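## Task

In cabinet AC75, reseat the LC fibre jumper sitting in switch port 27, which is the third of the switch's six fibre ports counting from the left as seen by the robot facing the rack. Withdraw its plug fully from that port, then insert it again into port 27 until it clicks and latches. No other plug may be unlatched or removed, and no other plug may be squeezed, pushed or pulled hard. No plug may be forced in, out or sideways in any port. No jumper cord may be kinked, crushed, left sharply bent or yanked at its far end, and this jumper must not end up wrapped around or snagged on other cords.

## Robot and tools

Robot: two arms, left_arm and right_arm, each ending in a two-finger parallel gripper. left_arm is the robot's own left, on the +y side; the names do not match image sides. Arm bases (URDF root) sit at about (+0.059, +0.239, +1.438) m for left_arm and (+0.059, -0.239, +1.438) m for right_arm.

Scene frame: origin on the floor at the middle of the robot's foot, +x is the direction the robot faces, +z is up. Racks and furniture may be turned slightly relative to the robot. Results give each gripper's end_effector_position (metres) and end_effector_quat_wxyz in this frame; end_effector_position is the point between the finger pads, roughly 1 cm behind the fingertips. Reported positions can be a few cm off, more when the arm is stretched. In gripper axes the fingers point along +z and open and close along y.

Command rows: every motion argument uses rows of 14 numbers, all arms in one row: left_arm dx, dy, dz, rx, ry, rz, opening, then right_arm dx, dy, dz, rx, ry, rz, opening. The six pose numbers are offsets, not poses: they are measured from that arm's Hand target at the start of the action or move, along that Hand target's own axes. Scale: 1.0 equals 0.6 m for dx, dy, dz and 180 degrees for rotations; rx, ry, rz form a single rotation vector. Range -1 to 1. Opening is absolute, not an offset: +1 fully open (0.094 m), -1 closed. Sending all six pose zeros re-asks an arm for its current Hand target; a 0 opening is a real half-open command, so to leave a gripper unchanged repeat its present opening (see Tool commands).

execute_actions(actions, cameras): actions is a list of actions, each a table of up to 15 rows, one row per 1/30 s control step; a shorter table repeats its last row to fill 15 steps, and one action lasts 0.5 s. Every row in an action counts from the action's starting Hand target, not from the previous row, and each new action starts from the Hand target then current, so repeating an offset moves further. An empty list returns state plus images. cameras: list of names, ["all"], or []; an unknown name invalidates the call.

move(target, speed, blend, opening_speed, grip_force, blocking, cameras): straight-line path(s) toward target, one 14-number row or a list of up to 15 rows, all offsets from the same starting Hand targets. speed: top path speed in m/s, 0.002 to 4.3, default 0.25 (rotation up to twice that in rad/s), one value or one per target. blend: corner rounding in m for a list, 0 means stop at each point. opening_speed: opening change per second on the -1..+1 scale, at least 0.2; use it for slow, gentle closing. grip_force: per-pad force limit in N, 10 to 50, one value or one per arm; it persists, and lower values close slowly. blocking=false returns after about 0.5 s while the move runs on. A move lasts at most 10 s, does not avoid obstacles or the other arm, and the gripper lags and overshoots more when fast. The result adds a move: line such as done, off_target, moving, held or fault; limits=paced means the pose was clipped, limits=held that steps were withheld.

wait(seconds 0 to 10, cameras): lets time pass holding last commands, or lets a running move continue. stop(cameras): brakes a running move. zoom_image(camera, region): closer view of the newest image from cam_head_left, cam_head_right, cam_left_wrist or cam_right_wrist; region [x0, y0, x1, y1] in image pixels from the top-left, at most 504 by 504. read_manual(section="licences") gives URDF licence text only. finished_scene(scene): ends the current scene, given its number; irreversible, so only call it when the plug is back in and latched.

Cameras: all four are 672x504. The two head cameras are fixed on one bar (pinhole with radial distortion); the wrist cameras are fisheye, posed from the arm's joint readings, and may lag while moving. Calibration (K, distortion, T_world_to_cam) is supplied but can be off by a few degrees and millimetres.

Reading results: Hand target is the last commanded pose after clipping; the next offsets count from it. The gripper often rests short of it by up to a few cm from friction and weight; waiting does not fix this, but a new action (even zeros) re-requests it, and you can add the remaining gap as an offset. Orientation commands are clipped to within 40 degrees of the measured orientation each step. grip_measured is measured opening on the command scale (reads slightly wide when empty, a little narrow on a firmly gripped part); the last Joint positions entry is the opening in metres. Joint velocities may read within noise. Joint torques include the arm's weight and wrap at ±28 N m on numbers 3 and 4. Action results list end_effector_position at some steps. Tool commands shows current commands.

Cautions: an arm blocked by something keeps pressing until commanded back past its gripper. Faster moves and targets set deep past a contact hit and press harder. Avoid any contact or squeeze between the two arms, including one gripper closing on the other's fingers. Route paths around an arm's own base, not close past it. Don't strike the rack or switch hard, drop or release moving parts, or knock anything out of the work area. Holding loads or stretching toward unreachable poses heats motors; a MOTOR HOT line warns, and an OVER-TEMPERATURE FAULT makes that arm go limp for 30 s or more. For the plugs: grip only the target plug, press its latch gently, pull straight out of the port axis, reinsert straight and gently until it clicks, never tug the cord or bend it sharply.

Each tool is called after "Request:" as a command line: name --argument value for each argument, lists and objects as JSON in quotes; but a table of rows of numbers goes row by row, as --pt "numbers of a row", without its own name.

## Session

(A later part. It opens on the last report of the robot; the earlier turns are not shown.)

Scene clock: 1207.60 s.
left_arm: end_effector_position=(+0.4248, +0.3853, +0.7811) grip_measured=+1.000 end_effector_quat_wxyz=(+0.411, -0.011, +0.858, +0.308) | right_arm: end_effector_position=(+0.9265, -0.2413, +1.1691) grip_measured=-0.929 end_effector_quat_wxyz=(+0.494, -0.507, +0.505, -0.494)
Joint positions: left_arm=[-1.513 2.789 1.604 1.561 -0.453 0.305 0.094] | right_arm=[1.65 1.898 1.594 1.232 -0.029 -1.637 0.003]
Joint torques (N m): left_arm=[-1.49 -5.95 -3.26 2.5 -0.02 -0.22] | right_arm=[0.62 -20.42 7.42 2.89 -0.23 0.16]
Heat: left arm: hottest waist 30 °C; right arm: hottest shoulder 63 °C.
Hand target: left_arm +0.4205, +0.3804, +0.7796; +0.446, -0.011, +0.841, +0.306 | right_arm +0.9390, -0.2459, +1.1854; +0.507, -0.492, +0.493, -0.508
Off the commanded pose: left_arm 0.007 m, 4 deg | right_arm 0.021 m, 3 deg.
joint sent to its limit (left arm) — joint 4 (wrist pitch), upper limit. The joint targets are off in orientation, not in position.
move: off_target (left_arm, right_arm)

Request:
wait --seconds 0 --cameras '["cam_right_wrist"]'

Request:
zoom_image --camera "cam_right_wrist" --region '[310, 80, 400, 250]'

Scene clock: 1213.17 s.
left_arm: end_effector_position=(+0.4248, +0.3853, +0.7811) grip_measured=+1.000 end_effector_quat_wxyz=(+0.411, -0.011, +0.858, +0.308) | right_arm: end_effector_position=(+0.9265, -0.2413, +1.1691) grip_measured=-0.929 end_effector_quat_wxyz=(+0.494, -0.507, +0.505, -0.494)
Joint positions: left_arm=[-1.513 2.789 1.604 1.561 -0.453 0.305 0.094] | right_arm=[1.65 1.898 1.594 1.232 -0.029 -1.637 0.003]
Joint torques (N m): left_arm=[-1.61 -6.01 -3.21 2.51 -0.01 -0.25] | right_arm=[0.79 -20.54 7.28 2.92 -0.24 0.14]
Heat: left arm: hottest waist 30 °C; right arm: hottest shoulder 63 °C.
Hand target: left_arm +0.4205, +0.3804, +0.7796; +0.446, -0.011, +0.841, +0.306 | right_arm +0.9390, -0.2459, +1.1854; +0.507, -0.492, +0.493, -0.508
Tool commands: left_gripper/opening=+1.0 right_gripper/opening=-1.0
Off the commanded pose: left_arm 0.007 m, 4 deg | right_arm 0.021 m, 3 deg.
camera_calibration:
cam_right_wrist: T_world_to_cam=[[0.0277134, 0.0139032, 0.999519, -1.19082], [-0.579994, -0.81416, 0.0274062, 0.313386], [0.814149, -0.580475, -0.0144993, -0.752004], [0, 0, 0, 1]] pos_world=[0.827007, -0.164817, 1.17076]
Images, in order (width x height): cam_right_wrist 672x504.

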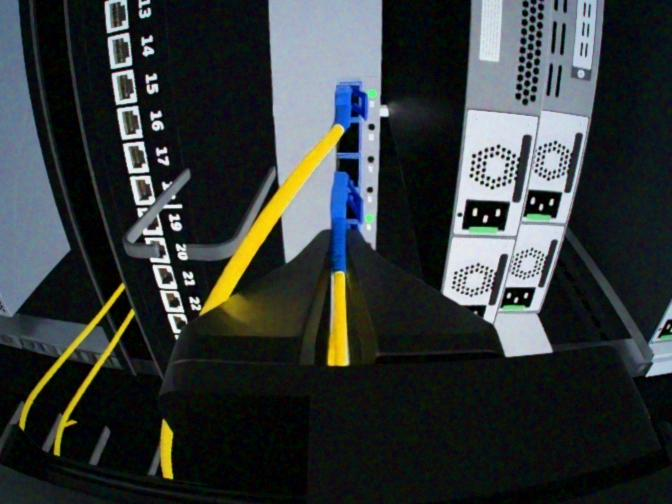

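Scaled by 2.965 from the camera's 672x504 image, which has a finer 960x720 frame.

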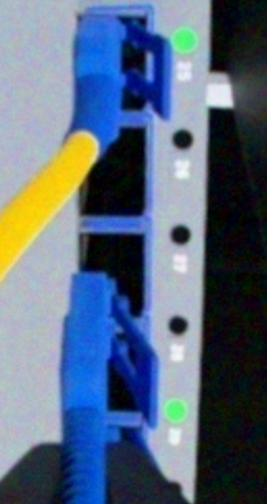

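Request:
move --target '[0,0,0,0,0,0,1, -0.018,0,0,0.002,0,0,-1]' --speed 0.04

Scene clock: 1237.57 s.
left_arm: end_effector_position=(+0.4248, +0.3853, +0.7811) grip_measured=+1.000 end_effector_quat_wxyz=(+0.411, -0.011, +0.858, +0.308) | right_arm: end_effector_position=(+0.9264, -0.2405, +1.1693) grip_measured=-0.929 end_effector_quat_wxyz=(+0.496, -0.504, +0.504, -0.496)
Joint positions: left_arm=[-1.513 2.789 1.604 1.561 -0.453 0.305 0.094] | right_arm=[1.652 1.903 1.598 1.241 -0.026 -1.637 0.003]
Joint torques (N m): left_arm=[-1.08 -6.12 -3.12 2.52 -0.01 -0.25] | right_arm=[2.26 -20.6 7.45 2.86 0.01 0.01]
Heat: left arm: hottest waist 30 °C; right arm: hottest shoulder 63 °C.
Hand target: left_arm +0.4205, +0.3804, +0.7796; +0.446, -0.011, +0.841, +0.306 | right_arm +0.9390, -0.2350, +1.1854; +0.509, -0.490, +0.491, -0.509
Off the commanded pose: left_arm 0.007 m, 4 deg | right_arm 0.021 m, 3 deg.
joint sent to its limit (left arm) — joint 4 (wrist pitch), upper limit. The joint targets are off in orientation, not in position.
move: off_target (left_arm, right_arm)

Request:
move --target '[0,0,0,0,0,0,1, -0.004,-0.02,0,0.0,0,0,-1]' --speed 0.04

Scene clock: 1242.43 s.
left_arm: end_effector_position=(+0.4248, +0.3853, +0.7811) grip_measured=+1.000 end_effector_quat_wxyz=(+0.411, -0.011, +0.858, +0.308) | right_arm: end_effector_position=(+0.9264, -0.2393, +1.1694) grip_measured=-0.929 end_effector_quat_wxyz=(+0.495, -0.503, +0.505, -0.496)
Joint positions: left_arm=[-1.513 2.789 1.604 1.561 -0.453 0.305 0.094] | right_arm=[1.655 1.903 1.598 1.241 -0.022 -1.639 0.003]
Joint torques (N m): left_arm=[-1.26 -6.01 -3.29 2.58 -0.01 -0.25] | right_arm=[2.2 -22.48 5.3 2.67 -0.06 -0.01]
Heat: left arm: hottest waist 30 °C; right arm: hottest shoulder 63 °C.
Hand target: left_arm +0.4205, +0.3804, +0.7796; +0.446, -0.011, +0.841, +0.306 | right_arm +0.9385, -0.2327, +1.1974; +0.509, -0.490, +0.491, -0.509
Off the commanded pose: left_arm 0.007 m, 4 deg | right_arm 0.031 m, 3 deg.
joint sent to its limit (left arm) — joint 4 (wrist pitch), upper limit. The joint targets are off in orientation, not in position.
move: off_target (left_arm, right_arm)

Request:
move --target '[0,0,0,0,0,0,1, 0,-0.008,0.006,0.0,0,0,-1]' --speed 0.04

Scene clock: 1247.97 s.
left_arm: end_effector_position=(+0.4248, +0.3853, +0.7811) grip_measured=+1.000 end_effector_quat_wxyz=(+0.411, -0.011, +0.858, +0.308) | right_arm: end_effector_position=(+0.9264, -0.2392, +1.1694) grip_measured=-0.929 end_effector_quat_wxyz=(+0.495, -0.503, +0.505, -0.497)
Joint positions: left_arm=[-1.513 2.789 1.604 1.561 -0.453 0.305 0.094] | right_arm=[1.655 1.903 1.598 1.241 -0.021 -1.639 0.003]
Joint torques (N m): left_arm=[-1.44 -6.07 -3.17 2.5 0 -0.25] | right_arm=[2.26 -22.95 5.26 2.39 -0.04 -0.02]
Heat: left arm: hottest waist 30 °C; right arm: hottest shoulder 63 °C.
Hand target: left_arm +0.4205, +0.3804, +0.7796; +0.446, -0.011, +0.841, +0.306 | right_arm +0.9420, -0.2327, +1.2023; +0.509, -0.490, +0.492, -0.509
Off the commanded pose: left_arm 0.007 m, 4 deg | right_arm 0.037 m, 3 deg.
joint sent to its limit (left arm) — joint 4 (wrist pitch), upper limit. The joint targets are off in orientation, not in position.
move: off_target (left_arm, right_arm)

Request:
move --target '[0,0,0,0,0,0,1, 0,-0.003,0.009,0.001,0,0,-1]' --speed 0.04

Request:
move --target '[0,0,0,0,0,0,1, 0,-0.003,0.005,0.001,0,0,-1]' --speed 0.04

Scene clock: 1254.87 s.
left_arm: end_effector_position=(+0.4248, +0.3853, +0.7811) grip_measured=+1.000 end_effector_quat_wxyz=(+0.411, -0.011, +0.858, +0.308) | right_arm: end_effector_position=(+0.9264, -0.2389, +1.1694) grip_measured=-0.929 end_effector_quat_wxyz=(+0.495, -0.503, +0.505, -0.497)
Joint positions: left_arm=[-1.513 2.789 1.604 1.561 -0.453 0.305 0.094] | right_arm=[1.656 1.903 1.598 1.241 -0.021 -1.64 0.003]
Joint torques (N m): left_arm=[-1.49 -5.77 -3.33 2.54 -0.03 -0.25] | right_arm=[2.32 -23.41 6.43 2.04 -0.05 -0.01]
Heat: left arm: hottest waist 30 °C; right arm: hottest shoulder 64 °C.
Hand target: left_arm +0.4205, +0.3804, +0.7796; +0.446, -0.011, +0.841, +0.306 | right_arm +0.9473, -0.2325, +1.2043; +0.510, -0.489, +0.491, -0.510
Off the commanded pose: left_arm 0.007 m, 4 deg | right_arm 0.041 m, 3 deg.
joint sent to its limit (left arm) — joint 4 (wrist pitch), upper limit. The joint targets are off in orientation, not in position.
move: off_target (left_arm, right_arm)

Scene clock: 1255.57 s.
left_arm: end_effector_position=(+0.4248, +0.3853, +0.7811) grip_measured=+1.000 end_effector_quat_wxyz=(+0.411, -0.011, +0.858, +0.308) | right_arm: end_effector_position=(+0.9264, -0.2389, +1.1694) grip_measured=-0.929 end_effector_quat_wxyz=(+0.495, -0.503, +0.505, -0.497)
Joint positions: left_arm=[-1.513 2.789 1.604 1.561 -0.453 0.305 0.094] | right_arm=[1.656 1.903 1.598 1.241 -0.021 -1.64 0.003]
Joint torques (N m): left_arm=[-1.32 -6.07 -3.19 2.62 -0.03 -0.27] | right_arm=[2.55 -23.3 6.91 1.89 -0.07 -0.02]
Heat: left arm: hottest waist 30 °C; right arm: hottest shoulder 64 °C.
Hand target: left_arm +0.4205, +0.3804, +0.7796; +0.446, -0.011, +0.841, +0.306 | right_arm +0.9502, -0.2326, +1.2062; +0.511, -0.488, +0.490, -0.511
Off the commanded pose: left_arm 0.007 m, 4 deg | right_arm 0.044 m, 3 deg.
joint sent to its limit (left arm) — joint 4 (wrist pitch), upper limit. The joint targets are off in orientation, not in position.
move: off_target (left_arm, right_arm)

Request:
move --target '[0,0,0,0,0,0,1, 0.008,-0.003,0.005,0.001,0,0,-1]' --speed 0.04

Request:
move --target '[0,0,0,0,0,0,1, 0.0,0,0.003,0.001,0,0,-1]' --speed 0.04

Scene clock: 1264.77 s.
left_arm: end_effector_position=(+0.4248, +0.3853, +0.7811) grip_measured=+1.000 end_effector_quat_wxyz=(+0.411, -0.011, +0.858, +0.308) | right_arm: end_effector_position=(+0.9264, -0.2388, +1.1687) grip_measured=-0.929 end_effector_quat_wxyz=(+0.494, -0.504, +0.506, -0.496)
Joint positions: left_arm=[-1.513 2.789 1.604 1.561 -0.453 0.305 0.094] | right_arm=[1.656 1.903 1.598 1.238 -0.021 -1.64 0.003]
Joint torques (N m): left_arm=[-1.38 -5.89 -3.25 2.44 -0.01 -0.24] | right_arm=[1.85 -23.41 7.51 1.87 -0.25 0.04]
Heat: left arm: hottest waist 30 °C; right arm: hottest shoulder 64 °C.
Hand target: left_arm +0.4205, +0.3804, +0.7796; +0.446, -0.011, +0.841, +0.306 | right_arm +0.9531, -0.2375, +1.2081; +0.511, -0.488, +0.489, -0.512
Off the commanded pose: left_arm 0.007 m, 4 deg | right_arm 0.048 m, 4 deg.
joint sent to its limit (left arm) — joint 4 (wrist pitch), upper limit. The joint targets are off in orientation, not in position.
move: off_target (left_arm, right_arm)

Scene clock: 1265.47 s.
left_arm: end_effector_position=(+0.4248, +0.3853, +0.7811) grip_measured=+1.000 end_effector_quat_wxyz=(+0.411, -0.011, +0.858, +0.308) | right_arm: end_effector_position=(+0.9268, -0.2389, +1.1692) grip_measured=-0.929 end_effector_quat_wxyz=(+0.495, -0.504, +0.506, -0.496)
Joint positions: left_arm=[-1.513 2.789 1.604 1.561 -0.453 0.305 0.094] | right_arm=[1.656 1.902 1.599 1.238 -0.021 -1.64 0.003]
Joint torques (N m): left_arm=[-1.2 -5.71 -3.22 2.44 0 -0.25] | right_arm=[1.44 -23 7.92 1.77 -0.24 0.04]
Heat: left arm: hottest waist 30 °C; right arm: hottest shoulder 64 °C.
Hand target: left_arm +0.4205, +0.3804, +0.7796; +0.446, -0.011, +0.841, +0.306 | right_arm +0.9551, -0.2375, +1.2084; +0.512, -0.487, +0.488, -0.512
Off the commanded pose: left_arm 0.007 m, 4 deg | right_arm 0.048 m, 4 deg.
joint sent to its limit (left arm) — joint 4 (wrist pitch), upper limit. The joint targets are off in orientation, not in position.
move: off_target (left_arm, right_arm)

Request:
move --target '[0,0,0,0,0,0,1, 0.0,0,0.003,0.0,0,0,-1]' --speed 0.04

Request:
wait --seconds 0 --cameras '["cam_right_wrist"]'

Request:
zoom_image --camera "cam_right_wrist" --region '[310, 80, 400, 250]'

Scene clock: 1273.13 s.
left_arm: end_effector_position=(+0.4248, +0.3853, +0.7811) grip_measured=+1.000 end_effector_quat_wxyz=(+0.411, -0.011, +0.858, +0.308) | right_arm: end_effector_position=(+0.9270, -0.2388, +1.1687) grip_measured=-0.929 end_effector_quat_wxyz=(+0.494, -0.504, +0.506, -0.495)
Joint positions: left_arm=[-1.513 2.789 1.604 1.561 -0.453 0.305 0.094] | right_arm=[1.656 1.902 1.599 1.235 -0.021 -1.64 0.003]
Joint torques (N m): left_arm=[-1.32 -6.3 -3.28 2.47 0 -0.25] | right_arm=[1.67 -23.24 8.39 1.72 -0.24 0.04]
Heat: left arm: hottest waist 30 °C; right arm: hottest shoulder 64 °C.
Hand target: left_arm +0.4205, +0.3804, +0.7796; +0.446, -0.011, +0.841, +0.306 | right_arm +0.9568, -0.2375, +1.2084; +0.512, -0.487, +0.488, -0.512
Off the commanded pose: left_arm 0.007 m, 4 deg | right_arm 0.050 m, 4 deg.
joint sent to its limit (left arm) — joint 4 (wrist pitch), upper limit. The joint targets are off in orientation, not in position.
move: off_target (left_arm, right_arm)

Scene clock: 1273.13 s.
left_arm: end_effector_position=(+0.4248, +0.3853, +0.7811) grip_measured=+1.000 end_effector_quat_wxyz=(+0.411, -0.011, +0.858, +0.308) | right_arm: end_effector_position=(+0.9270, -0.2388, +1.1687) grip_measured=-0.929 end_effector_quat_wxyz=(+0.494, -0.504, +0.506, -0.495)
Joint positions: left_arm=[-1.513 2.789 1.604 1.561 -0.453 0.305 0.094] | right_arm=[1.656 1.902 1.599 1.235 -0.021 -1.64 0.003]
Joint torques (N m): left_arm=[-1.32 -6.3 -3.28 2.47 0 -0.25] | right_arm=[1.67 -23.24 8.39 1.72 -0.24 0.04]
Heat: left arm: hottest waist 30 °C; right arm: hottest shoulder 64 °C.
Hand target: left_arm +0.4205, +0.3804, +0.7796; +0.446, -0.011, +0.841, +0.306 | right_arm +0.9568, -0.2375, +1.2084; +0.512, -0.487, +0.488, -0.512
Tool commands: left_gripper/opening=+1.0 right_gripper/opening=-1.0
Off the commanded pose: left_arm 0.007 m, 4 deg | right_arm 0.050 m, 4 deg.
camera_calibration:
cam_right_wrist: T_world_to_cam=[[0.0240744, 0.0127557, 0.999629, -1.18749], [-0.583933, -0.811434, 0.0244174, 0.323514], [0.811445, -0.584304, -0.0120863, -0.752132], [0, 0, 0, 1]] pos_world=[0.827812, -0.161816, 1.17006]
Images, in order (width x height): cam_right_wrist 672x504.

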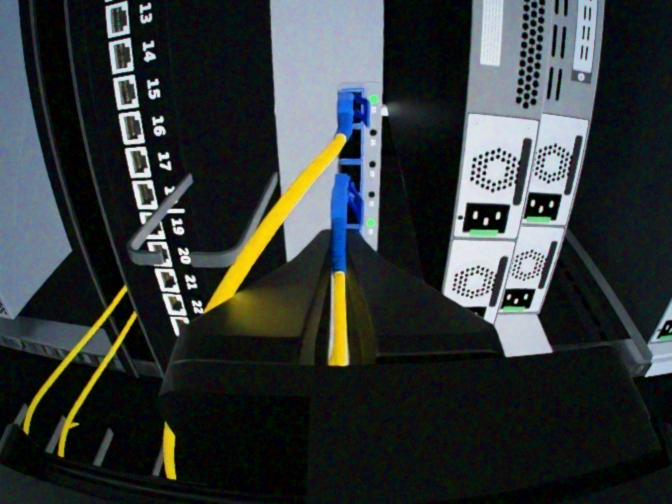

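Scaled by 2.965 from the camera's 672x504 image, which has a finer 960x720 frame.

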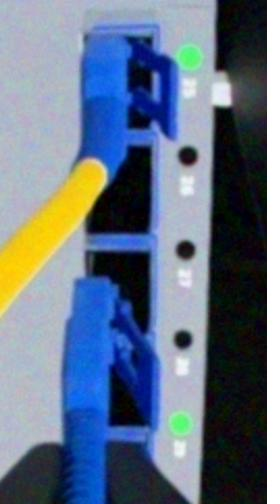

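Request:
move --target '[0,0,0,0,0,0,1, 0.0,-0.008,0.004,0.002,0,0,-1]' --speed 0.04

Request:
move --target '[0,0,0,0,0,0,1, 0.0,-0.004,0.004,0.002,0,0,-1]' --speed 0.04

Scene clock: 1283.83 s.
left_arm: end_effector_position=(+0.4248, +0.3853, +0.7811) grip_measured=+1.000 end_effector_quat_wxyz=(+0.411, -0.011, +0.858, +0.308) | right_arm: end_effector_position=(+0.9270, -0.2388, +1.1687) grip_measured=-0.929 end_effector_quat_wxyz=(+0.494, -0.504, +0.506, -0.495)
Joint positions: left_arm=[-1.513 2.789 1.604 1.561 -0.453 0.305 0.094] | right_arm=[1.656 1.902 1.599 1.235 -0.021 -1.64 0.003]
Joint torques (N m): left_arm=[-1.55 -5.71 -3.15 2.52 -0.03 -0.27] | right_arm=[1.44 -23.82 8.28 1.77 -0.24 0.06]
Heat: left arm: hottest waist 30 °C; right arm: hottest shoulder 64 °C.
Hand target: left_arm +0.4205, +0.3804, +0.7796; +0.446, -0.011, +0.841, +0.306 | right_arm +0.9590, -0.2375, +1.2133; +0.514, -0.485, +0.487, -0.514
Off the commanded pose: left_arm 0.007 m, 4 deg | right_arm 0.055 m, 4 deg.
joint sent to its limit (left arm) — joint 4 (wrist pitch), upper limit. The joint targets are off in orientation, not in position.
move: off_target (left_arm, right_arm)

Scene clock: 1284.53 s.
left_arm: end_effector_position=(+0.4248, +0.3853, +0.7811) grip_measured=+1.000 end_effector_quat_wxyz=(+0.411, -0.011, +0.858, +0.308) | right_arm: end_effector_position=(+0.9271, -0.2387, +1.1689) grip_measured=-0.929 end_effector_quat_wxyz=(+0.494, -0.504, +0.506, -0.495)
Joint positions: left_arm=[-1.513 2.789 1.604 1.561 -0.453 0.305 0.094] | right_arm=[1.656 1.902 1.599 1.235 -0.022 -1.64 0.003]
Joint torques (N m): left_arm=[-1.44 -6.01 -3.17 2.48 -0.02 -0.28] | right_arm=[1.67 -23.82 8.64 1.74 -0.23 0.07]
Heat: left arm: hottest waist 30 °C; right arm: hottest shoulder 64 °C.
Hand target: left_arm +0.4205, +0.3804, +0.7796; +0.446, -0.011, +0.841, +0.306 | right_arm +0.9612, -0.2375, +1.2157; +0.515, -0.484, +0.485, -0.515
Off the commanded pose: left_arm 0.007 m, 4 deg | right_arm 0.058 m, 5 deg.
joint sent to its limit (left arm) — joint 4 (wrist pitch), upper limit. The joint targets are off in orientation, not in position.
move: off_target (left_arm, right_arm)

Request:
move --target '[0,0,0,0,0,0,1, 0.0,-0.012,-0.003,0.002,0,0,-1]' --speed 0.04

Request:
move --target '[0,0,0,0,0,0,1, 0.0,-0.006,-0.000,0.002,0,0,-1]' --speed 0.04

Scene clock: 1290.80 s.
left_arm: end_effector_position=(+0.4248, +0.3853, +0.7811) grip_measured=+1.000 end_effector_quat_wxyz=(+0.411, -0.011, +0.858, +0.308) | right_arm: end_effector_position=(+0.9275, -0.2388, +1.1697) grip_measured=-0.929 end_effector_quat_wxyz=(+0.495, -0.504, +0.506, -0.496)
Joint positions: left_arm=[-1.513 2.789 1.604 1.561 -0.453 0.305 0.094] | right_arm=[1.656 1.901 1.599 1.235 -0.022 -1.64 0.003]
Joint torques (N m): left_arm=[-1.61 -6.18 -3.14 2.48 -0.04 -0.25] | right_arm=[1.73 -24.7 7.43 2.09 -0.24 0.04]
Heat: left arm: hottest waist 30 °C; right arm: hottest shoulder 63 °C.
Hand target: left_arm +0.4205, +0.3804, +0.7796; +0.446, -0.011, +0.841, +0.306 | right_arm +0.9590, -0.2375, +1.2229; +0.517, -0.482, +0.483, -0.517
Off the commanded pose: left_arm 0.007 m, 4 deg | right_arm 0.062 m, 5 deg.
joint sent to its limit (left arm) — joint 4 (wrist pitch), upper limit. The joint targets are off in orientation, not in position.
move: off_target (left_arm, right_arm)

Scene clock: 1291.50 s.
left_arm: end_effector_position=(+0.4248, +0.3853, +0.7811) grip_measured=+1.000 end_effector_quat_wxyz=(+0.411, -0.011, +0.858, +0.308) | right_arm: end_effector_position=(+0.9276, -0.2388, +1.1700) grip_measured=-0.929 end_effector_quat_wxyz=(+0.495, -0.504, +0.505, -0.496)
Joint positions: left_arm=[-1.513 2.789 1.604 1.561 -0.453 0.305 0.094] | right_arm=[1.656 1.901 1.599 1.235 -0.022 -1.64 0.003]
Joint torques (N m): left_arm=[-1.61 -6.12 -3.21 2.48 0 -0.25] | right_arm=[1.79 -25.17 7.15 2.28 -0.24 0.05]
Heat: left arm: hottest waist 30 °C; right arm: hottest shoulder 63 °C.
Hand target: left_arm +0.4205, +0.3804, +0.7796; +0.446, -0.011, +0.841, +0.306 | right_arm +0.9587, -0.2375, +1.2264; +0.518, -0.480, +0.482, -0.518
Off the commanded pose: left_arm 0.007 m, 4 deg | right_arm 0.065 m, 5 deg.
joint sent to its limit (left arm) — joint 4 (wrist pitch), upper limit. The joint targets are off in orientation, not in position.
move: off_target (left_arm, right_arm)

Request:
move --target '[0,0,0,0,0,0,1, 0.0,-0.003,-0.000,0.001,0,0,-1]' --speed 0.04

Request:
move --target '[0,0,0,0,0,0,1, 0.0,0,0.006,0.0,0,0,-1]' --speed 0.04

Request:
move --target '[0,0,0,0,0,0,1, 0.0,0,0.004,0.0,0,0,-1]' --speed 0.04

Scene clock: 1297.67 s.
left_arm: end_effector_position=(+0.4248, +0.3853, +0.7811) grip_measured=+1.000 end_effector_quat_wxyz=(+0.411, -0.011, +0.858, +0.308) | right_arm: end_effector_position=(+0.9277, -0.2388, +1.1703) grip_measured=-0.929 end_effector_quat_wxyz=(+0.495, -0.504, +0.505, -0.496)
Joint positions: left_arm=[-1.513 2.789 1.604 1.561 -0.453 0.305 0.094] | right_arm=[1.656 1.9 1.599 1.235 -0.022 -1.64 0.003]
Joint torques (N m): left_arm=[-1.32 -5.77 -3.18 2.58 -0.03 -0.24] | right_arm=[2.02 -24.94 7.05 2.33 -0.26 0.04]
Heat: left arm: hottest waist 30 °C; right arm: hottest shoulder 62 °C.
Hand target: left_arm +0.4205, +0.3804, +0.7796; +0.446, -0.011, +0.841, +0.306 | right_arm +0.9586, -0.2375, +1.2283; +0.519, -0.480, +0.481, -0.519
Off the commanded pose: left_arm 0.007 m, 4 deg | right_arm 0.066 m, 5 deg.
joint sent to its limit (left arm) — joint 4 (wrist pitch), upper limit. The joint targets are off in orientation, not in position.
move: off_target (left_arm, right_arm)

Scene clock: 1298.37 s.
left_arm: end_effector_position=(+0.4248, +0.3853, +0.7811) grip_measured=+1.000 end_effector_quat_wxyz=(+0.411, -0.011, +0.858, +0.308) | right_arm: end_effector_position=(+0.9277, -0.2388, +1.1703) grip_measured=-0.929 end_effector_quat_wxyz=(+0.495, -0.504, +0.505, -0.496)
Joint positions: left_arm=[-1.513 2.789 1.604 1.561 -0.453 0.305 0.094] | right_arm=[1.656 1.9 1.599 1.235 -0.022 -1.64 0.003]
Joint torques (N m): left_arm=[-1.38 -6.07 -3.23 2.47 -0.02 -0.24] | right_arm=[2.02 -24.82 7.72 2.02 -0.24 0.04]
Heat: left arm: hottest waist 30 °C; right arm: hottest shoulder 62 °C.
Hand target: left_arm +0.4205, +0.3804, +0.7796; +0.446, -0.011, +0.841, +0.306 | right_arm +0.9621, -0.2375, +1.2284; +0.519, -0.480, +0.481, -0.519
Off the commanded pose: left_arm 0.007 m, 4 deg | right_arm 0.068 m, 5 deg.
joint sent to its limit (left arm) — joint 4 (wrist pitch), upper limit. The joint targets are off in orientation, not in position.
move: off_target (left_arm, right_arm)

Scene clock: 1299.07 s.
left_arm: end_effector_position=(+0.4248, +0.3853, +0.7811) grip_measured=+1.000 end_effector_quat_wxyz=(+0.411, -0.011, +0.858, +0.308) | right_arm: end_effector_position=(+0.9277, -0.2388, +1.1703) grip_measured=-0.929 end_effector_quat_wxyz=(+0.495, -0.504, +0.505, -0.496)
Joint positions: left_arm=[-1.513 2.789 1.604 1.561 -0.453 0.305 0.094] | right_arm=[1.656 1.9 1.599 1.235 -0.022 -1.64 0.003]
Joint torques (N m): left_arm=[-1.61 -6.07 -3.17 2.51 -0.01 -0.25] | right_arm=[2.02 -25.17 8.25 1.89 -0.23 0.04]
Heat: left arm: hottest waist 30 °C; right arm: hottest shoulder 62 °C.
Hand target: left_arm +0.4205, +0.3804, +0.7796; +0.446, -0.011, +0.841, +0.306 | right_arm +0.9645, -0.2375, +1.2286; +0.519, -0.480, +0.481, -0.519
Off the commanded pose: left_arm 0.007 m, 4 deg | right_arm 0.069 m, 5 deg.
joint sent to its limit (left arm) — joint 4 (wrist pitch), upper limit. The joint targets are off in orientation, not in position.
move: off_target (left_arm, right_arm)

Request:
move --target '[0,0,0,0,0,0,1, 0.0,0,0.003,0.0,0,0,-1]' --speed 0.04 --cameras '["cam_right_wrist"]'

Request:
zoom_image --camera "cam_right_wrist" --region '[310, 80, 400, 250]'

Scene clock: 1308.33 s.
left_arm: end_effector_position=(+0.4248, +0.3853, +0.7811) grip_measured=+1.000 end_effector_quat_wxyz=(+0.411, -0.011, +0.858, +0.308) | right_arm: end_effector_position=(+0.9278, -0.2388, +1.1702) grip_measured=-0.929 end_effector_quat_wxyz=(+0.495, -0.504, +0.506, -0.495)
Joint positions: left_arm=[-1.513 2.789 1.604 1.561 -0.453 0.305 0.094] | right_arm=[1.656 1.9 1.599 1.234 -0.022 -1.64 0.003]
Joint torques (N m): left_arm=[-1.38 -5.83 -3.21 2.41 -0.01 -0.26] | right_arm=[2.02 -24.76 8.51 1.84 -0.22 0.03]
Heat: left arm: hottest waist 30 °C; right arm: hottest shoulder 62 °C.
Hand target: left_arm +0.4205, +0.3804, +0.7796; +0.446, -0.011, +0.841, +0.306 | right_arm +0.9664, -0.2376, +1.2289; +0.519, -0.480, +0.481, -0.519
Off the commanded pose: left_arm 0.007 m, 4 deg | right_arm 0.070 m, 6 deg.
joint sent to its limit (left arm) — joint 4 (wrist pitch), upper limit. The joint targets are off in orientation, not in position.
move: off_target (left_arm, right_arm)
camera_calibration:
cam_right_wrist: T_world_to_cam=[[0.0229244, 0.012736, 0.999656, -1.18799], [-0.58334, -0.811882, 0.023721, 0.324118], [0.811905, -0.583683, -0.0111825, -0.754163], [0, 0, 0, 1]] pos_world=[0.828613, -0.161916, 1.17146]
Images, in order (width x height): cam_right_wrist 672x504.

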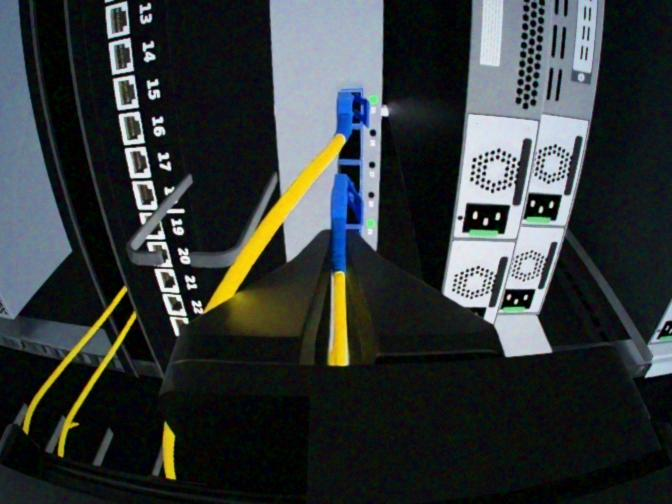

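Scaled by 2.965 from the camera's 672x504 image, which has a finer 960x720 frame.

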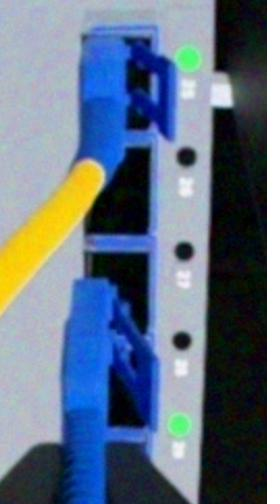

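Request:
zoom_image --camera "cam_right_wrist" --region '[325, 80, 385, 150]'

Request:
zoom_image --camera "cam_right_wrist" --region '[325, 155, 385, 225]'

Scaled by 7.200 from the camera's 672x504 image, which has a finer 960x720 frame.

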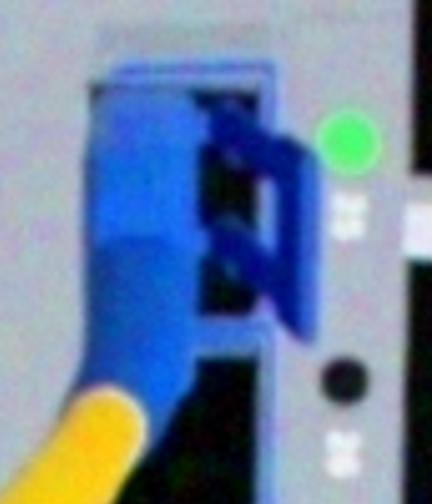

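Scaled by 7.200 from the camera's 672x504 image, which has a finer 960x720 frame.

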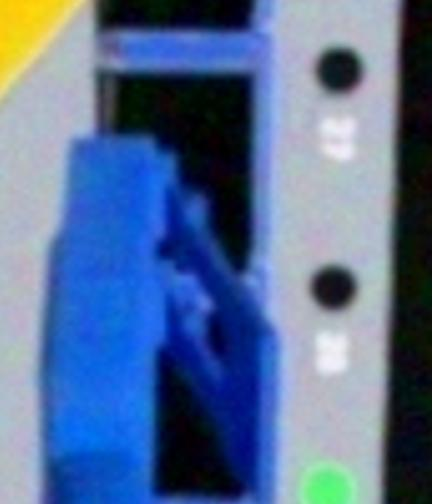

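Request:
move --target '[0,0,0,0,0,0,1, -0.010,-0.010,-0.004,0.0,0,0,-1]' --speed 0.04

Scene clock: 1373.07 s.
left_arm: end_effector_position=(+0.4248, +0.3853, +0.7811) grip_measured=+1.000 end_effector_quat_wxyz=(+0.411, -0.011, +0.858, +0.308) | right_arm: end_effector_position=(+0.9314, -0.2317, +1.1753) grip_measured=-0.929 end_effector_quat_wxyz=(+0.496, -0.505, +0.506, -0.492)
Joint positions: left_arm=[-1.513 2.789 1.604 1.561 -0.453 0.305 0.094] | right_arm=[1.667 1.889 1.599 1.219 -0.021 -1.644 0.003]
Joint torques (N m): left_arm=[-1.61 -6.01 -3.15 2.4 -0.02 -0.27] | right_arm=[2.02 -25.11 7.28 2.47 -0.06 0]
Heat: left arm: hottest waist 30 °C; right arm: hottest shoulder 64 °C.
Hand target: left_arm +0.4205, +0.3804, +0.7796; +0.446, -0.011, +0.841, +0.306 | right_arm +0.9635, -0.2314, +1.2346; +0.519, -0.480, +0.481, -0.519
Off the commanded pose: left_arm 0.007 m, 4 deg | right_arm 0.068 m, 6 deg.
joint sent to its limit (left arm) — joint 4 (wrist pitch), upper limit. The joint targets are off in orientation, not in position.
move: off_target (left_arm, right_arm)

Request:
move --target '[0,0,0,0,0,0,1, 0.016,0.03,-0.008,0.0,0,0,-1]' --speed 0.04

Scene clock: 1380.63 s.
left_arm: end_effector_position=(+0.4248, +0.3853, +0.7811) grip_measured=+1.000 end_effector_quat_wxyz=(+0.411, -0.011, +0.858, +0.308) | right_arm: end_effector_position=(+0.9325, -0.2332, +1.1754) grip_measured=-0.929 end_effector_quat_wxyz=(+0.497, -0.506, +0.504, -0.493)
Joint positions: left_arm=[-1.513 2.789 1.604 1.561 -0.453 0.305 0.094] | right_arm=[1.663 1.892 1.605 1.219 -0.025 -1.644 0.003]
Joint torques (N m): left_arm=[-1.44 -5.95 -3.26 2.4 -0.01 -0.25] | right_arm=[0.73 -22.24 9.11 3.02 -0.29 0.13]
Heat: left arm: hottest waist 30 °C; right arm: hottest shoulder 66 °C.
Hand target: left_arm +0.4205, +0.3804, +0.7796; +0.446, -0.011, +0.841, +0.306 | right_arm +0.9602, -0.2410, +1.2164; +0.519, -0.479, +0.481, -0.519
Off the commanded pose: left_arm 0.007 m, 4 deg | right_arm 0.050 m, 6 deg.
joint sent to its limit (left arm) — joint 4 (wrist pitch), upper limit. The joint targets are off in orientation, not in position.
move: off_target (left_arm, right_arm)

Request:
move --target '[0,0,0,0,0,0,1, 0.005,0.008,-0.018,-0.002,0,0,-1]' --speed 0.04

Scene clock: 1387.37 s.
left_arm: end_effector_position=(+0.4248, +0.3853, +0.7811) grip_measured=+1.000 end_effector_quat_wxyz=(+0.411, -0.011, +0.858, +0.308) | right_arm: end_effector_position=(+0.9323, -0.2351, +1.1750) grip_measured=-0.929 end_effector_quat_wxyz=(+0.497, -0.506, +0.503, -0.493)
Joint positions: left_arm=[-1.513 2.789 1.604 1.561 -0.453 0.305 0.094] | right_arm=[1.66 1.892 1.605 1.221 -0.029 -1.644 0.003]
Joint torques (N m): left_arm=[-1.2 -5.83 -3.25 2.44 0 -0.23] | right_arm=[0.73 -22.24 7.27 3.64 -0.27 0.17]
Heat: left arm: hottest waist 30 °C; right arm: hottest shoulder 64 °C.
Hand target: left_arm +0.4205, +0.3804, +0.7796; +0.446, -0.011, +0.841, +0.306 | right_arm +0.9497, -0.2439, +1.2107; +0.517, -0.481, +0.483, -0.518
Off the commanded pose: left_arm 0.007 m, 4 deg | right_arm 0.041 m, 5 deg.
joint sent to its limit (left arm) — joint 4 (wrist pitch), upper limit. The joint targets are off in orientation, not in position.
move: off_target (left_arm, right_arm)

Request:
move --target '[0,0,0,0,0,0,1, 0.0,0.0,-0.018,-0.002,0,0,-1]' --speed 0.04 --cameras '["cam_right_wrist"]'

Request:
zoom_image --camera "cam_right_wrist" --region '[310, 80, 400, 250]'

Scene clock: 1396.40 s.
left_arm: end_effector_position=(+0.4248, +0.3853, +0.7811) grip_measured=+1.000 end_effector_quat_wxyz=(+0.411, -0.011, +0.858, +0.308) | right_arm: end_effector_position=(+0.9284, -0.2370, +1.1803) grip_measured=-0.929 end_effector_quat_wxyz=(+0.503, -0.499, +0.497, -0.501)
Joint positions: left_arm=[-1.513 2.789 1.604 1.561 -0.453 0.305 0.094] | right_arm=[1.658 1.892 1.594 1.259 -0.029 -1.642 0.003]
Joint torques (N m): left_arm=[-1.61 -5.77 -3.19 2.44 -0.02 -0.25] | right_arm=[0.62 -22.89 4.94 3 -0.22 0.16]
Heat: left arm: hottest waist 30 °C; right arm: hottest shoulder 63 °C.
Hand target: left_arm +0.4205, +0.3804, +0.7796; +0.446, -0.011, +0.841, +0.306 | right_arm +0.9389, -0.2440, +1.2099; +0.516, -0.483, +0.484, -0.516
Off the commanded pose: left_arm 0.007 m, 4 deg | right_arm 0.032 m, 3 deg.
joint sent to its limit (left arm) — joint 4 (wrist pitch), upper limit. The joint targets are off in orientation, not in position.
move: off_target (left_arm, right_arm)
camera_calibration:
cam_right_wrist: T_world_to_cam=[[-0.00509973, 0.0142007, 0.999886, -1.17202], [-0.57919, -0.815147, 0.00862295, 0.338909], [0.815177, -0.57908, 0.0123819, -0.783175], [0, 0, 0, 1]] pos_world=[0.828741, -0.160617, 1.17866]
Images, in order (width x height): cam_right_wrist 672x504.

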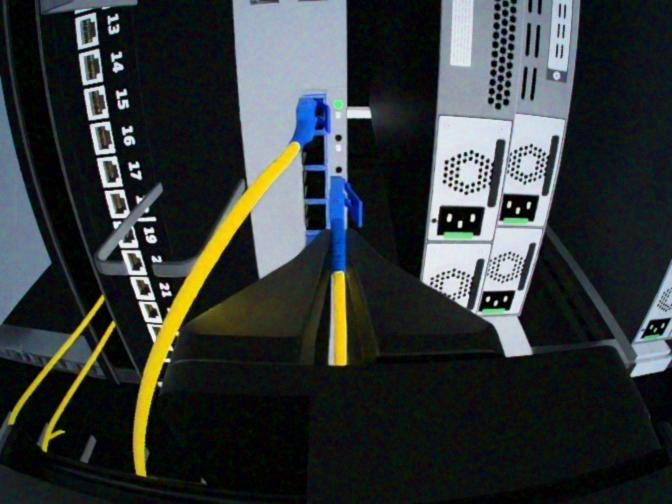

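Scaled by 2.965 from the camera's 672x504 image, which has a finer 960x720 frame.

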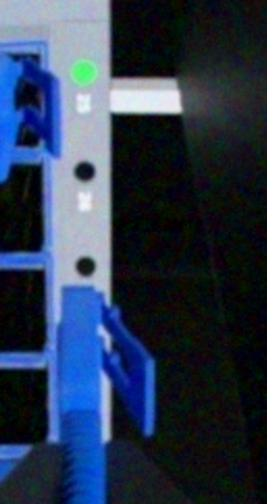

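Request:
move --target '[0,0,0,0,0,0,1, 0.0,0.028,-0.01,-0.02,0,0,-1]' --speed 0.04

Scene clock: 1418.60 s.
left_arm: end_effector_position=(+0.4248, +0.3853, +0.7811) grip_measured=+1.000 end_effector_quat_wxyz=(+0.411, -0.011, +0.858, +0.308) | right_arm: end_effector_position=(+0.9240, -0.2365, +1.1713) grip_measured=-0.929 end_effector_quat_wxyz=(+0.496, -0.507, +0.504, -0.493)
Joint positions: left_arm=[-1.513 2.789 1.604 1.561 -0.453 0.305 0.094] | right_arm=[1.657 1.892 1.582 1.24 -0.029 -1.642 0.003]
Joint torques (N m): left_arm=[-1.14 -6.07 -3.19 2.52 0 -0.26] | right_arm=[0.56 -22.65 4.38 1.73 -0.11 0.17]
Heat: left arm: hottest waist 30 °C; right arm: hottest shoulder 61 °C.
Hand target: left_arm +0.4205, +0.3804, +0.7796; +0.446, -0.011, +0.841, +0.306 | right_arm +0.9340, -0.2439, +1.1926; +0.500, -0.499, +0.500, -0.501
Off the commanded pose: left_arm 0.007 m, 4 deg | right_arm 0.025 m, 1 deg.
joint sent to its limit (left arm) — joint 4 (wrist pitch), upper limit. The joint targets are off in orientation, not in position.
move: off_target (left_arm, right_arm)

Request:
move --target '[0,0,0,0,0,0,1, 0.0,-0.003,0.0215,0.0107,0,0,-1]' --speed 0.04

Scene clock: 1425.30 s.
left_arm: end_effector_position=(+0.4248, +0.3853, +0.7811) grip_measured=+1.000 end_effector_quat_wxyz=(+0.411, -0.011, +0.858, +0.308) | right_arm: end_effector_position=(+0.9287, -0.2370, +1.1756) grip_measured=-0.929 end_effector_quat_wxyz=(+0.499, -0.504, +0.501, -0.496)
Joint positions: left_arm=[-1.513 2.789 1.604 1.561 -0.453 0.305 0.094] | right_arm=[1.657 1.893 1.595 1.239 -0.029 -1.642 0.003]
Joint torques (N m): left_arm=[-1.26 -5.77 -3.14 2.48 -0.02 -0.26] | right_arm=[0.91 -21.19 8.09 2.1 -0.2 0.15]
Heat: left arm: hottest waist 30 °C; right arm: hottest shoulder 61 °C.
Hand target: left_arm +0.4205, +0.3804, +0.7796; +0.446, -0.011, +0.841, +0.306 | right_arm +0.9469, -0.2439, +1.1945; +0.509, -0.490, +0.492, -0.509
Off the commanded pose: left_arm 0.007 m, 4 deg | right_arm 0.027 m, 3 deg.
joint sent to its limit (left arm) — joint 4 (wrist pitch), upper limit. The joint targets are off in orientation, not in position.
move: off_target (left_arm, right_arm)

Request:
move --target '[0,0,0,0,0,0,1, 0.0,0.01,0.0,-0.0076,0,0,-1]' --speed 0.04 --cameras '["cam_right_wrist"]'

Request:
zoom_image --camera "cam_right_wrist" --region '[320, 80, 380, 150]'

Request:
zoom_image --camera "cam_right_wrist" --region '[320, 155, 380, 225]'

Scene clock: 1437.77 s.
left_arm: end_effector_position=(+0.4248, +0.3853, +0.7811) grip_measured=+1.000 end_effector_quat_wxyz=(+0.411, -0.011, +0.858, +0.308) | right_arm: end_effector_position=(+0.9287, -0.2367, +1.1715) grip_measured=-0.929 end_effector_quat_wxyz=(+0.495, -0.508, +0.505, -0.492)
Joint positions: left_arm=[-1.513 2.789 1.604 1.561 -0.453 0.305 0.094] | right_arm=[1.657 1.893 1.596 1.222 -0.029 -1.642 0.003]
Joint torques (N m): left_arm=[-1.26 -6.3 -3.17 2.47 0 -0.27] | right_arm=[0.32 -21.3 8.09 1.76 -0.13 0.15]
Heat: left arm: hottest waist 30 °C; right arm: hottest shoulder 62 °C.
Hand target: left_arm +0.4205, +0.3804, +0.7796; +0.446, -0.011, +0.841, +0.306 | right_arm +0.9471, -0.2438, +1.1885; +0.503, -0.496, +0.498, -0.503
Off the commanded pose: left_arm 0.007 m, 4 deg | right_arm 0.026 m, 2 deg.
joint sent to its limit (left arm) — joint 4 (wrist pitch), upper limit. The joint targets are off in orientation, not in position.
move: off_target (left_arm, right_arm)
camera_calibration:
cam_right_wrist: T_world_to_cam=[[0.0305767, 0.0132808, 0.999444, -1.19602], [-0.576724, -0.816442, 0.0284931, 0.313562], [0.816367, -0.577275, -0.0173047, -0.749044], [0, 0, 0, 1]] pos_world=[0.828904, -0.160516, 1.17345]
Images, in order (width x height): cam_right_wrist 672x504.

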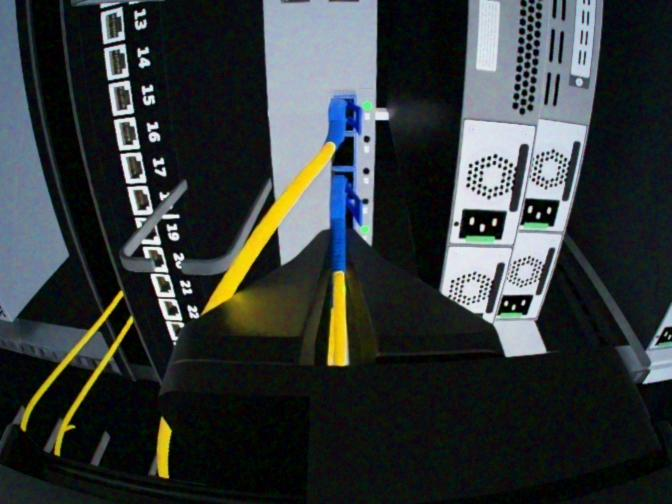

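Scaled by 7.200 from the camera's 672x504 image, which has a finer 960x720 frame.

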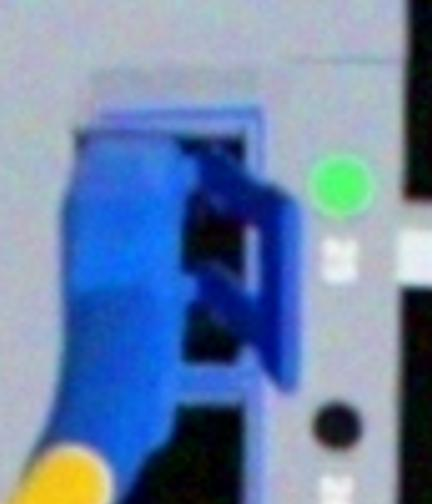

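Scaled by 7.200 from the camera's 672x504 image, which has a finer 960x720 frame.

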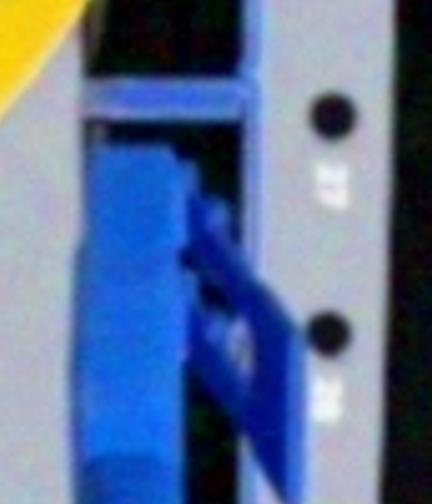

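Request:
move --target '[0,0,0,0,0,0,1, 0.002,-0.001,0.006,0.001,0,0,-1]' --speed 0.04

Scene clock: 1450.83 s.
left_arm: end_effector_position=(+0.4248, +0.3853, +0.7811) grip_measured=+1.000 end_effector_quat_wxyz=(+0.411, -0.011, +0.858, +0.308) | right_arm: end_effector_position=(+0.9291, -0.2372, +1.1715) grip_measured=-0.929 end_effector_quat_wxyz=(+0.494, -0.508, +0.506, -0.492)
Joint positions: left_arm=[-1.513 2.789 1.604 1.561 -0.453 0.305 0.094] | right_arm=[1.657 1.893 1.597 1.22 -0.029 -1.642 0.003]
Joint torques (N m): left_arm=[-1.61 -5.71 -3.26 2.54 0 -0.24] | right_arm=[0.26 -20.72 8.9 1.63 -0.19 0.17]
Heat: left arm: hottest waist 30 °C; right arm: hottest shoulder 62 °C.
Hand target: left_arm +0.4205, +0.3804, +0.7796; +0.446, -0.011, +0.841, +0.306 | right_arm +0.9507, -0.2452, +1.1892; +0.504, -0.496, +0.497, -0.504
Off the commanded pose: left_arm 0.007 m, 4 deg | right_arm 0.029 m, 2 deg.
joint sent to its limit (left arm) — joint 4 (wrist pitch), upper limit. The joint targets are off in orientation, not in position.
move: off_target (left_arm, right_arm)

Request:
move --target '[0,0,0,0,0,0,1, -0.001,-0.002,0.005,0.001,0,0,-1]' --speed 0.04

Request:
move --target '[0,0,0,0,0,0,1, 0,-0.001,0.004,0.001,0,0,-1]' --speed 0.04 --cameras '["cam_right_wrist"]'

Request:
zoom_image --camera "cam_right_wrist" --region '[320, 155, 380, 225]'

Scene clock: 1460.93 s.
left_arm: end_effector_position=(+0.4248, +0.3853, +0.7811) grip_measured=+1.000 end_effector_quat_wxyz=(+0.411, -0.011, +0.858, +0.308) | right_arm: end_effector_position=(+0.9293, -0.2372, +1.1710) grip_measured=-0.929 end_effector_quat_wxyz=(+0.494, -0.508, +0.506, -0.491)
Joint positions: left_arm=[-1.513 2.789 1.604 1.561 -0.453 0.305 0.094] | right_arm=[1.657 1.894 1.598 1.219 -0.029 -1.641 0.003]
Joint torques (N m): left_arm=[-1.32 -5.66 -3.22 2.41 -0.03 -0.25] | right_arm=[0.73 -21.01 9.47 1.58 -0.15 0.15]
Heat: left arm: hottest waist 30 °C; right arm: hottest shoulder 62 °C.
Hand target: left_arm +0.4205, +0.3804, +0.7796; +0.446, -0.011, +0.841, +0.306 | right_arm +0.9536, -0.2445, +1.1903; +0.504, -0.495, +0.496, -0.505
Off the commanded pose: left_arm 0.007 m, 4 deg | right_arm 0.032 m, 3 deg.
joint sent to its limit (left arm) — joint 4 (wrist pitch), upper limit. The joint targets are off in orientation, not in position.
move: off_target (left_arm, right_arm)

Scene clock: 1461.73 s.
left_arm: end_effector_position=(+0.4248, +0.3853, +0.7811) grip_measured=+1.000 end_effector_quat_wxyz=(+0.411, -0.011, +0.858, +0.308) | right_arm: end_effector_position=(+0.9296, -0.2373, +1.1696) grip_measured=-0.929 end_effector_quat_wxyz=(+0.494, -0.509, +0.506, -0.491)
Joint positions: left_arm=[-1.513 2.789 1.604 1.561 -0.453 0.305 0.094] | right_arm=[1.656 1.897 1.602 1.218 -0.029 -1.641 0.003]
Joint torques (N m): left_arm=[-1.14 -5.83 -3.19 2.39 -0.02 -0.22] | right_arm=[0.56 -20.84 9.74 1.5 -0.16 0.16]
Heat: left arm: hottest waist 30 °C; right arm: hottest shoulder 62 °C.
Hand target: left_arm +0.4205, +0.3804, +0.7796; +0.446, -0.011, +0.841, +0.306 | right_arm +0.9561, -0.2445, +1.1911; +0.505, -0.494, +0.495, -0.505
Off the commanded pose: left_arm 0.007 m, 4 deg | right_arm 0.035 m, 3 deg.
joint sent to its limit (left arm) — joint 4 (wrist pitch), upper limit. The joint targets are off in orientation, not in position.
move: off_target (left_arm, right_arm)
camera_calibration:
cam_right_wrist: T_world_to_cam=[[0.0324947, 0.013382, 0.999382, -1.19584], [-0.576756, -0.816377, 0.0296847, 0.312197], [0.81627, -0.577365, -0.0188098, -0.748382], [0, 0, 0, 1]] pos_world=[0.829802, -0.161216, 1.17175]
Images, in order (width x height): cam_right_wrist 672x504.

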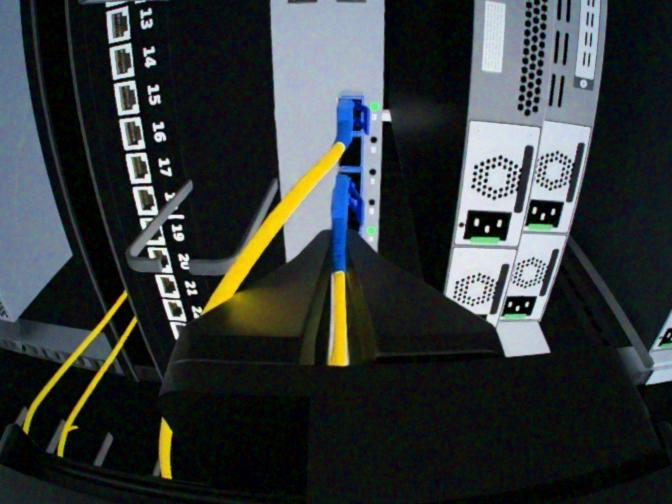

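Scaled by 7.200 from the camera's 672x504 image, which has a finer 960x720 frame.

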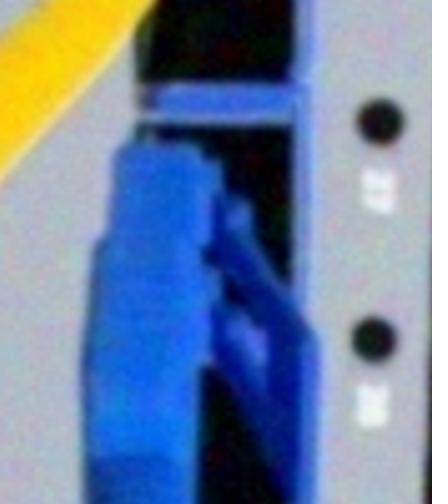

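Request:
move --target '[0,0,0,0,0,0,1, 0,-0.009,0.006,0.0035,0,0,-1]' --speed 0.04

Scene clock: 1479.03 s.
left_arm: end_effector_position=(+0.4248, +0.3853, +0.7811) grip_measured=+1.000 end_effector_quat_wxyz=(+0.411, -0.011, +0.858, +0.308) | right_arm: end_effector_position=(+0.9297, -0.2373, +1.1697) grip_measured=-0.929 end_effector_quat_wxyz=(+0.494, -0.509, +0.506, -0.491)
Joint positions: left_arm=[-1.513 2.789 1.604 1.561 -0.453 0.305 0.094] | right_arm=[1.656 1.897 1.602 1.218 -0.029 -1.641 0.003]
Joint torques (N m): left_arm=[-1.14 -6.18 -3.15 2.59 -0.01 -0.25] | right_arm=[0.73 -21.54 10.1 1.61 -0.17 0.14]
Heat: left arm: hottest waist 30 °C; right arm: hottest shoulder 61 °C.
Hand target: left_arm +0.4205, +0.3804, +0.7796; +0.446, -0.011, +0.841, +0.306 | right_arm +0.9596, -0.2445, +1.1966; +0.508, -0.491, +0.493, -0.508
Off the commanded pose: left_arm 0.007 m, 4 deg | right_arm 0.041 m, 4 deg.
joint sent to its limit (left arm) — joint 4 (wrist pitch), upper limit. The joint targets are off in orientation, not in position.
move: off_target (left_arm, right_arm)

Request:
move --target '[0,0,0,0,0,0,1, 0,-0.018,-0.008,0.0135,0,0,-1]' --speed 0.04

Scene clock: 1489.20 s.
left_arm: end_effector_position=(+0.4248, +0.3853, +0.7811) grip_measured=+1.000 end_effector_quat_wxyz=(+0.411, -0.011, +0.858, +0.308) | right_arm: end_effector_position=(+0.9294, -0.2372, +1.1715) grip_measured=-0.929 end_effector_quat_wxyz=(+0.497, -0.506, +0.503, -0.494)
Joint positions: left_arm=[-1.513 2.789 1.604 1.561 -0.453 0.305 0.094] | right_arm=[1.656 1.898 1.602 1.229 -0.031 -1.641 0.003]
Joint torques (N m): left_arm=[-1.61 -5.71 -3.26 2.48 -0.01 -0.26] | right_arm=[0.73 -21.6 9.09 3.19 -0.22 0.17]
Heat: left arm: hottest waist 30 °C; right arm: hottest shoulder 61 °C.
Hand target: left_arm +0.4205, +0.3804, +0.7796; +0.446, -0.011, +0.841, +0.306 | right_arm +0.9544, -0.2445, +1.2072; +0.518, -0.480, +0.482, -0.518
Off the commanded pose: left_arm 0.007 m, 4 deg | right_arm 0.044 m, 5 deg.
joint sent to its limit (left arm) — joint 4 (wrist pitch), upper limit. The joint targets are off in orientation, not in position.
move: off_target (left_arm, right_arm)

Request:
wait --seconds 0 --cameras '["cam_right_wrist"]'

Request:
zoom_image --camera "cam_right_wrist" --region '[320, 155, 380, 225]'

Scene clock: 1500.97 s.
left_arm: end_effector_position=(+0.4248, +0.3853, +0.7811) grip_measured=+1.000 end_effector_quat_wxyz=(+0.411, -0.011, +0.858, +0.308) | right_arm: end_effector_position=(+0.9294, -0.2372, +1.1715) grip_measured=-0.929 end_effector_quat_wxyz=(+0.497, -0.506, +0.503, -0.494)
Joint positions: left_arm=[-1.513 2.789 1.604 1.561 -0.453 0.305 0.094] | right_arm=[1.656 1.898 1.602 1.229 -0.031 -1.641 0.003]
Joint torques (N m): left_arm=[-1.38 -5.54 -3.21 2.41 -0.01 -0.24] | right_arm=[0.73 -21.42 9.03 3.29 -0.23 0.16]
Heat: left arm: hottest waist 30 °C; right arm: hottest shoulder 63 °C.
Hand target: left_arm +0.4205, +0.3804, +0.7796; +0.446, -0.011, +0.841, +0.306 | right_arm +0.9544, -0.2445, +1.2071; +0.518, -0.480, +0.482, -0.518
Tool commands: left_gripper/opening=+1.0 right_gripper/opening=-1.0
Off the commanded pose: left_arm 0.007 m, 4 deg | right_arm 0.044 m, 5 deg.
camera_calibration:
cam_right_wrist: T_world_to_cam=[[0.0225579, 0.0136062, 0.999653, -1.18877], [-0.576332, -0.816859, 0.0241236, 0.318177], [0.816904, -0.576677, -0.0105849, -0.758131], [0, 0, 0, 1]] pos_world=[0.829512, -0.161116, 1.17266]
Images, in order (width x height): cam_right_wrist 672x504.

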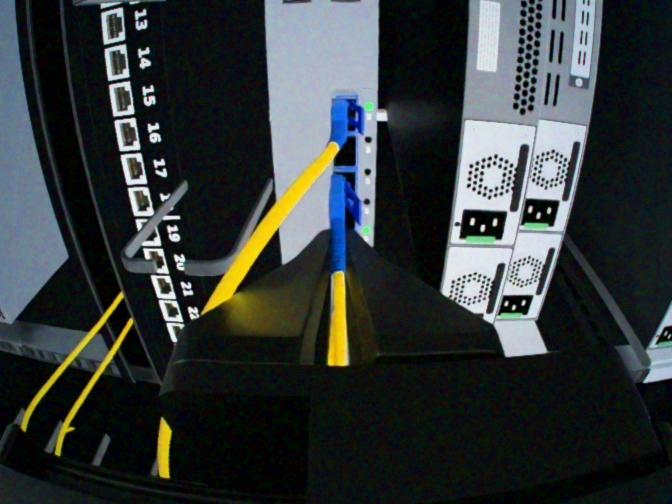

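Scaled by 7.200 from the camera's 672x504 image, which has a finer 960x720 frame.

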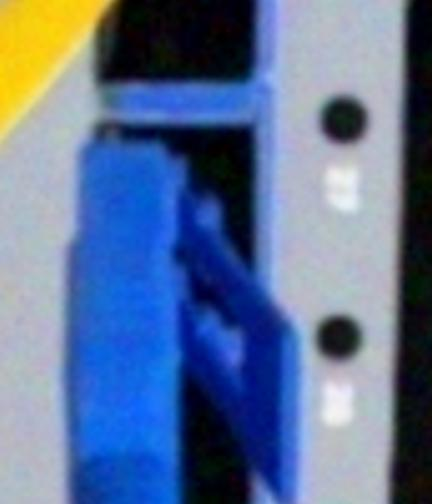

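Request:
move --target '[0,0,0,0,0,0,1, 0,0,-0.022,0.0,0,0,-1]' --speed 0.04 --cameras '["cam_right_wrist"]'

Request:
zoom_image --camera "cam_right_wrist" --region '[320, 155, 380, 225]'

Scene clock: 1510.40 s.
left_arm: end_effector_position=(+0.4248, +0.3853, +0.7811) grip_measured=+1.000 end_effector_quat_wxyz=(+0.411, -0.011, +0.858, +0.308) | right_arm: end_effector_position=(+0.9292, -0.2379, +1.1748) grip_measured=-0.929 end_effector_quat_wxyz=(+0.500, -0.503, +0.500, -0.498)
Joint positions: left_arm=[-1.513 2.789 1.604 1.561 -0.453 0.305 0.094] | right_arm=[1.655 1.899 1.602 1.244 -0.031 -1.641 0.003]
Joint torques (N m): left_arm=[-1.73 -5.89 -3.17 2.45 0.01 -0.23] | right_arm=[0.91 -22.01 5.97 3.7 -0.21 0.16]
Heat: left arm: hottest waist 30 °C; right arm: hottest shoulder 63 °C.
Hand target: left_arm +0.4205, +0.3804, +0.7796; +0.446, -0.011, +0.841, +0.306 | right_arm +0.9413, -0.2445, +1.2064; +0.518, -0.480, +0.482, -0.518
Off the commanded pose: left_arm 0.007 m, 4 deg | right_arm 0.034 m, 5 deg.
joint sent to its limit (left arm) — joint 4 (wrist pitch), upper limit. The joint targets are off in orientation, not in position.
move: off_target (left_arm, right_arm)
camera_calibration:
cam_right_wrist: T_world_to_cam=[[0.00777573, 0.014195, 0.999869, -1.17836], [-0.577504, -0.81623, 0.016079, 0.328117], [0.816351, -0.577553, 0.00185089, -0.772677], [0, 0, 0, 1]] pos_world=[0.829428, -0.161717, 1.17436]
Images, in order (width x height): cam_right_wrist 672x504.

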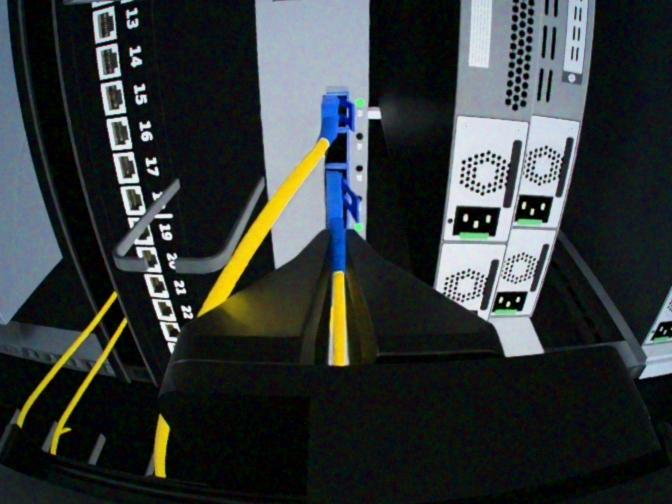

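Scaled by 7.200 from the camera's 672x504 image, which has a finer 960x720 frame.

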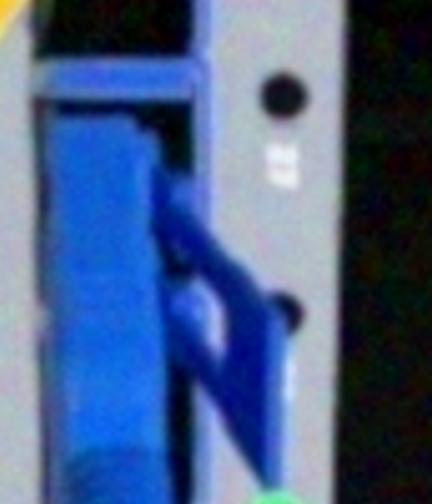

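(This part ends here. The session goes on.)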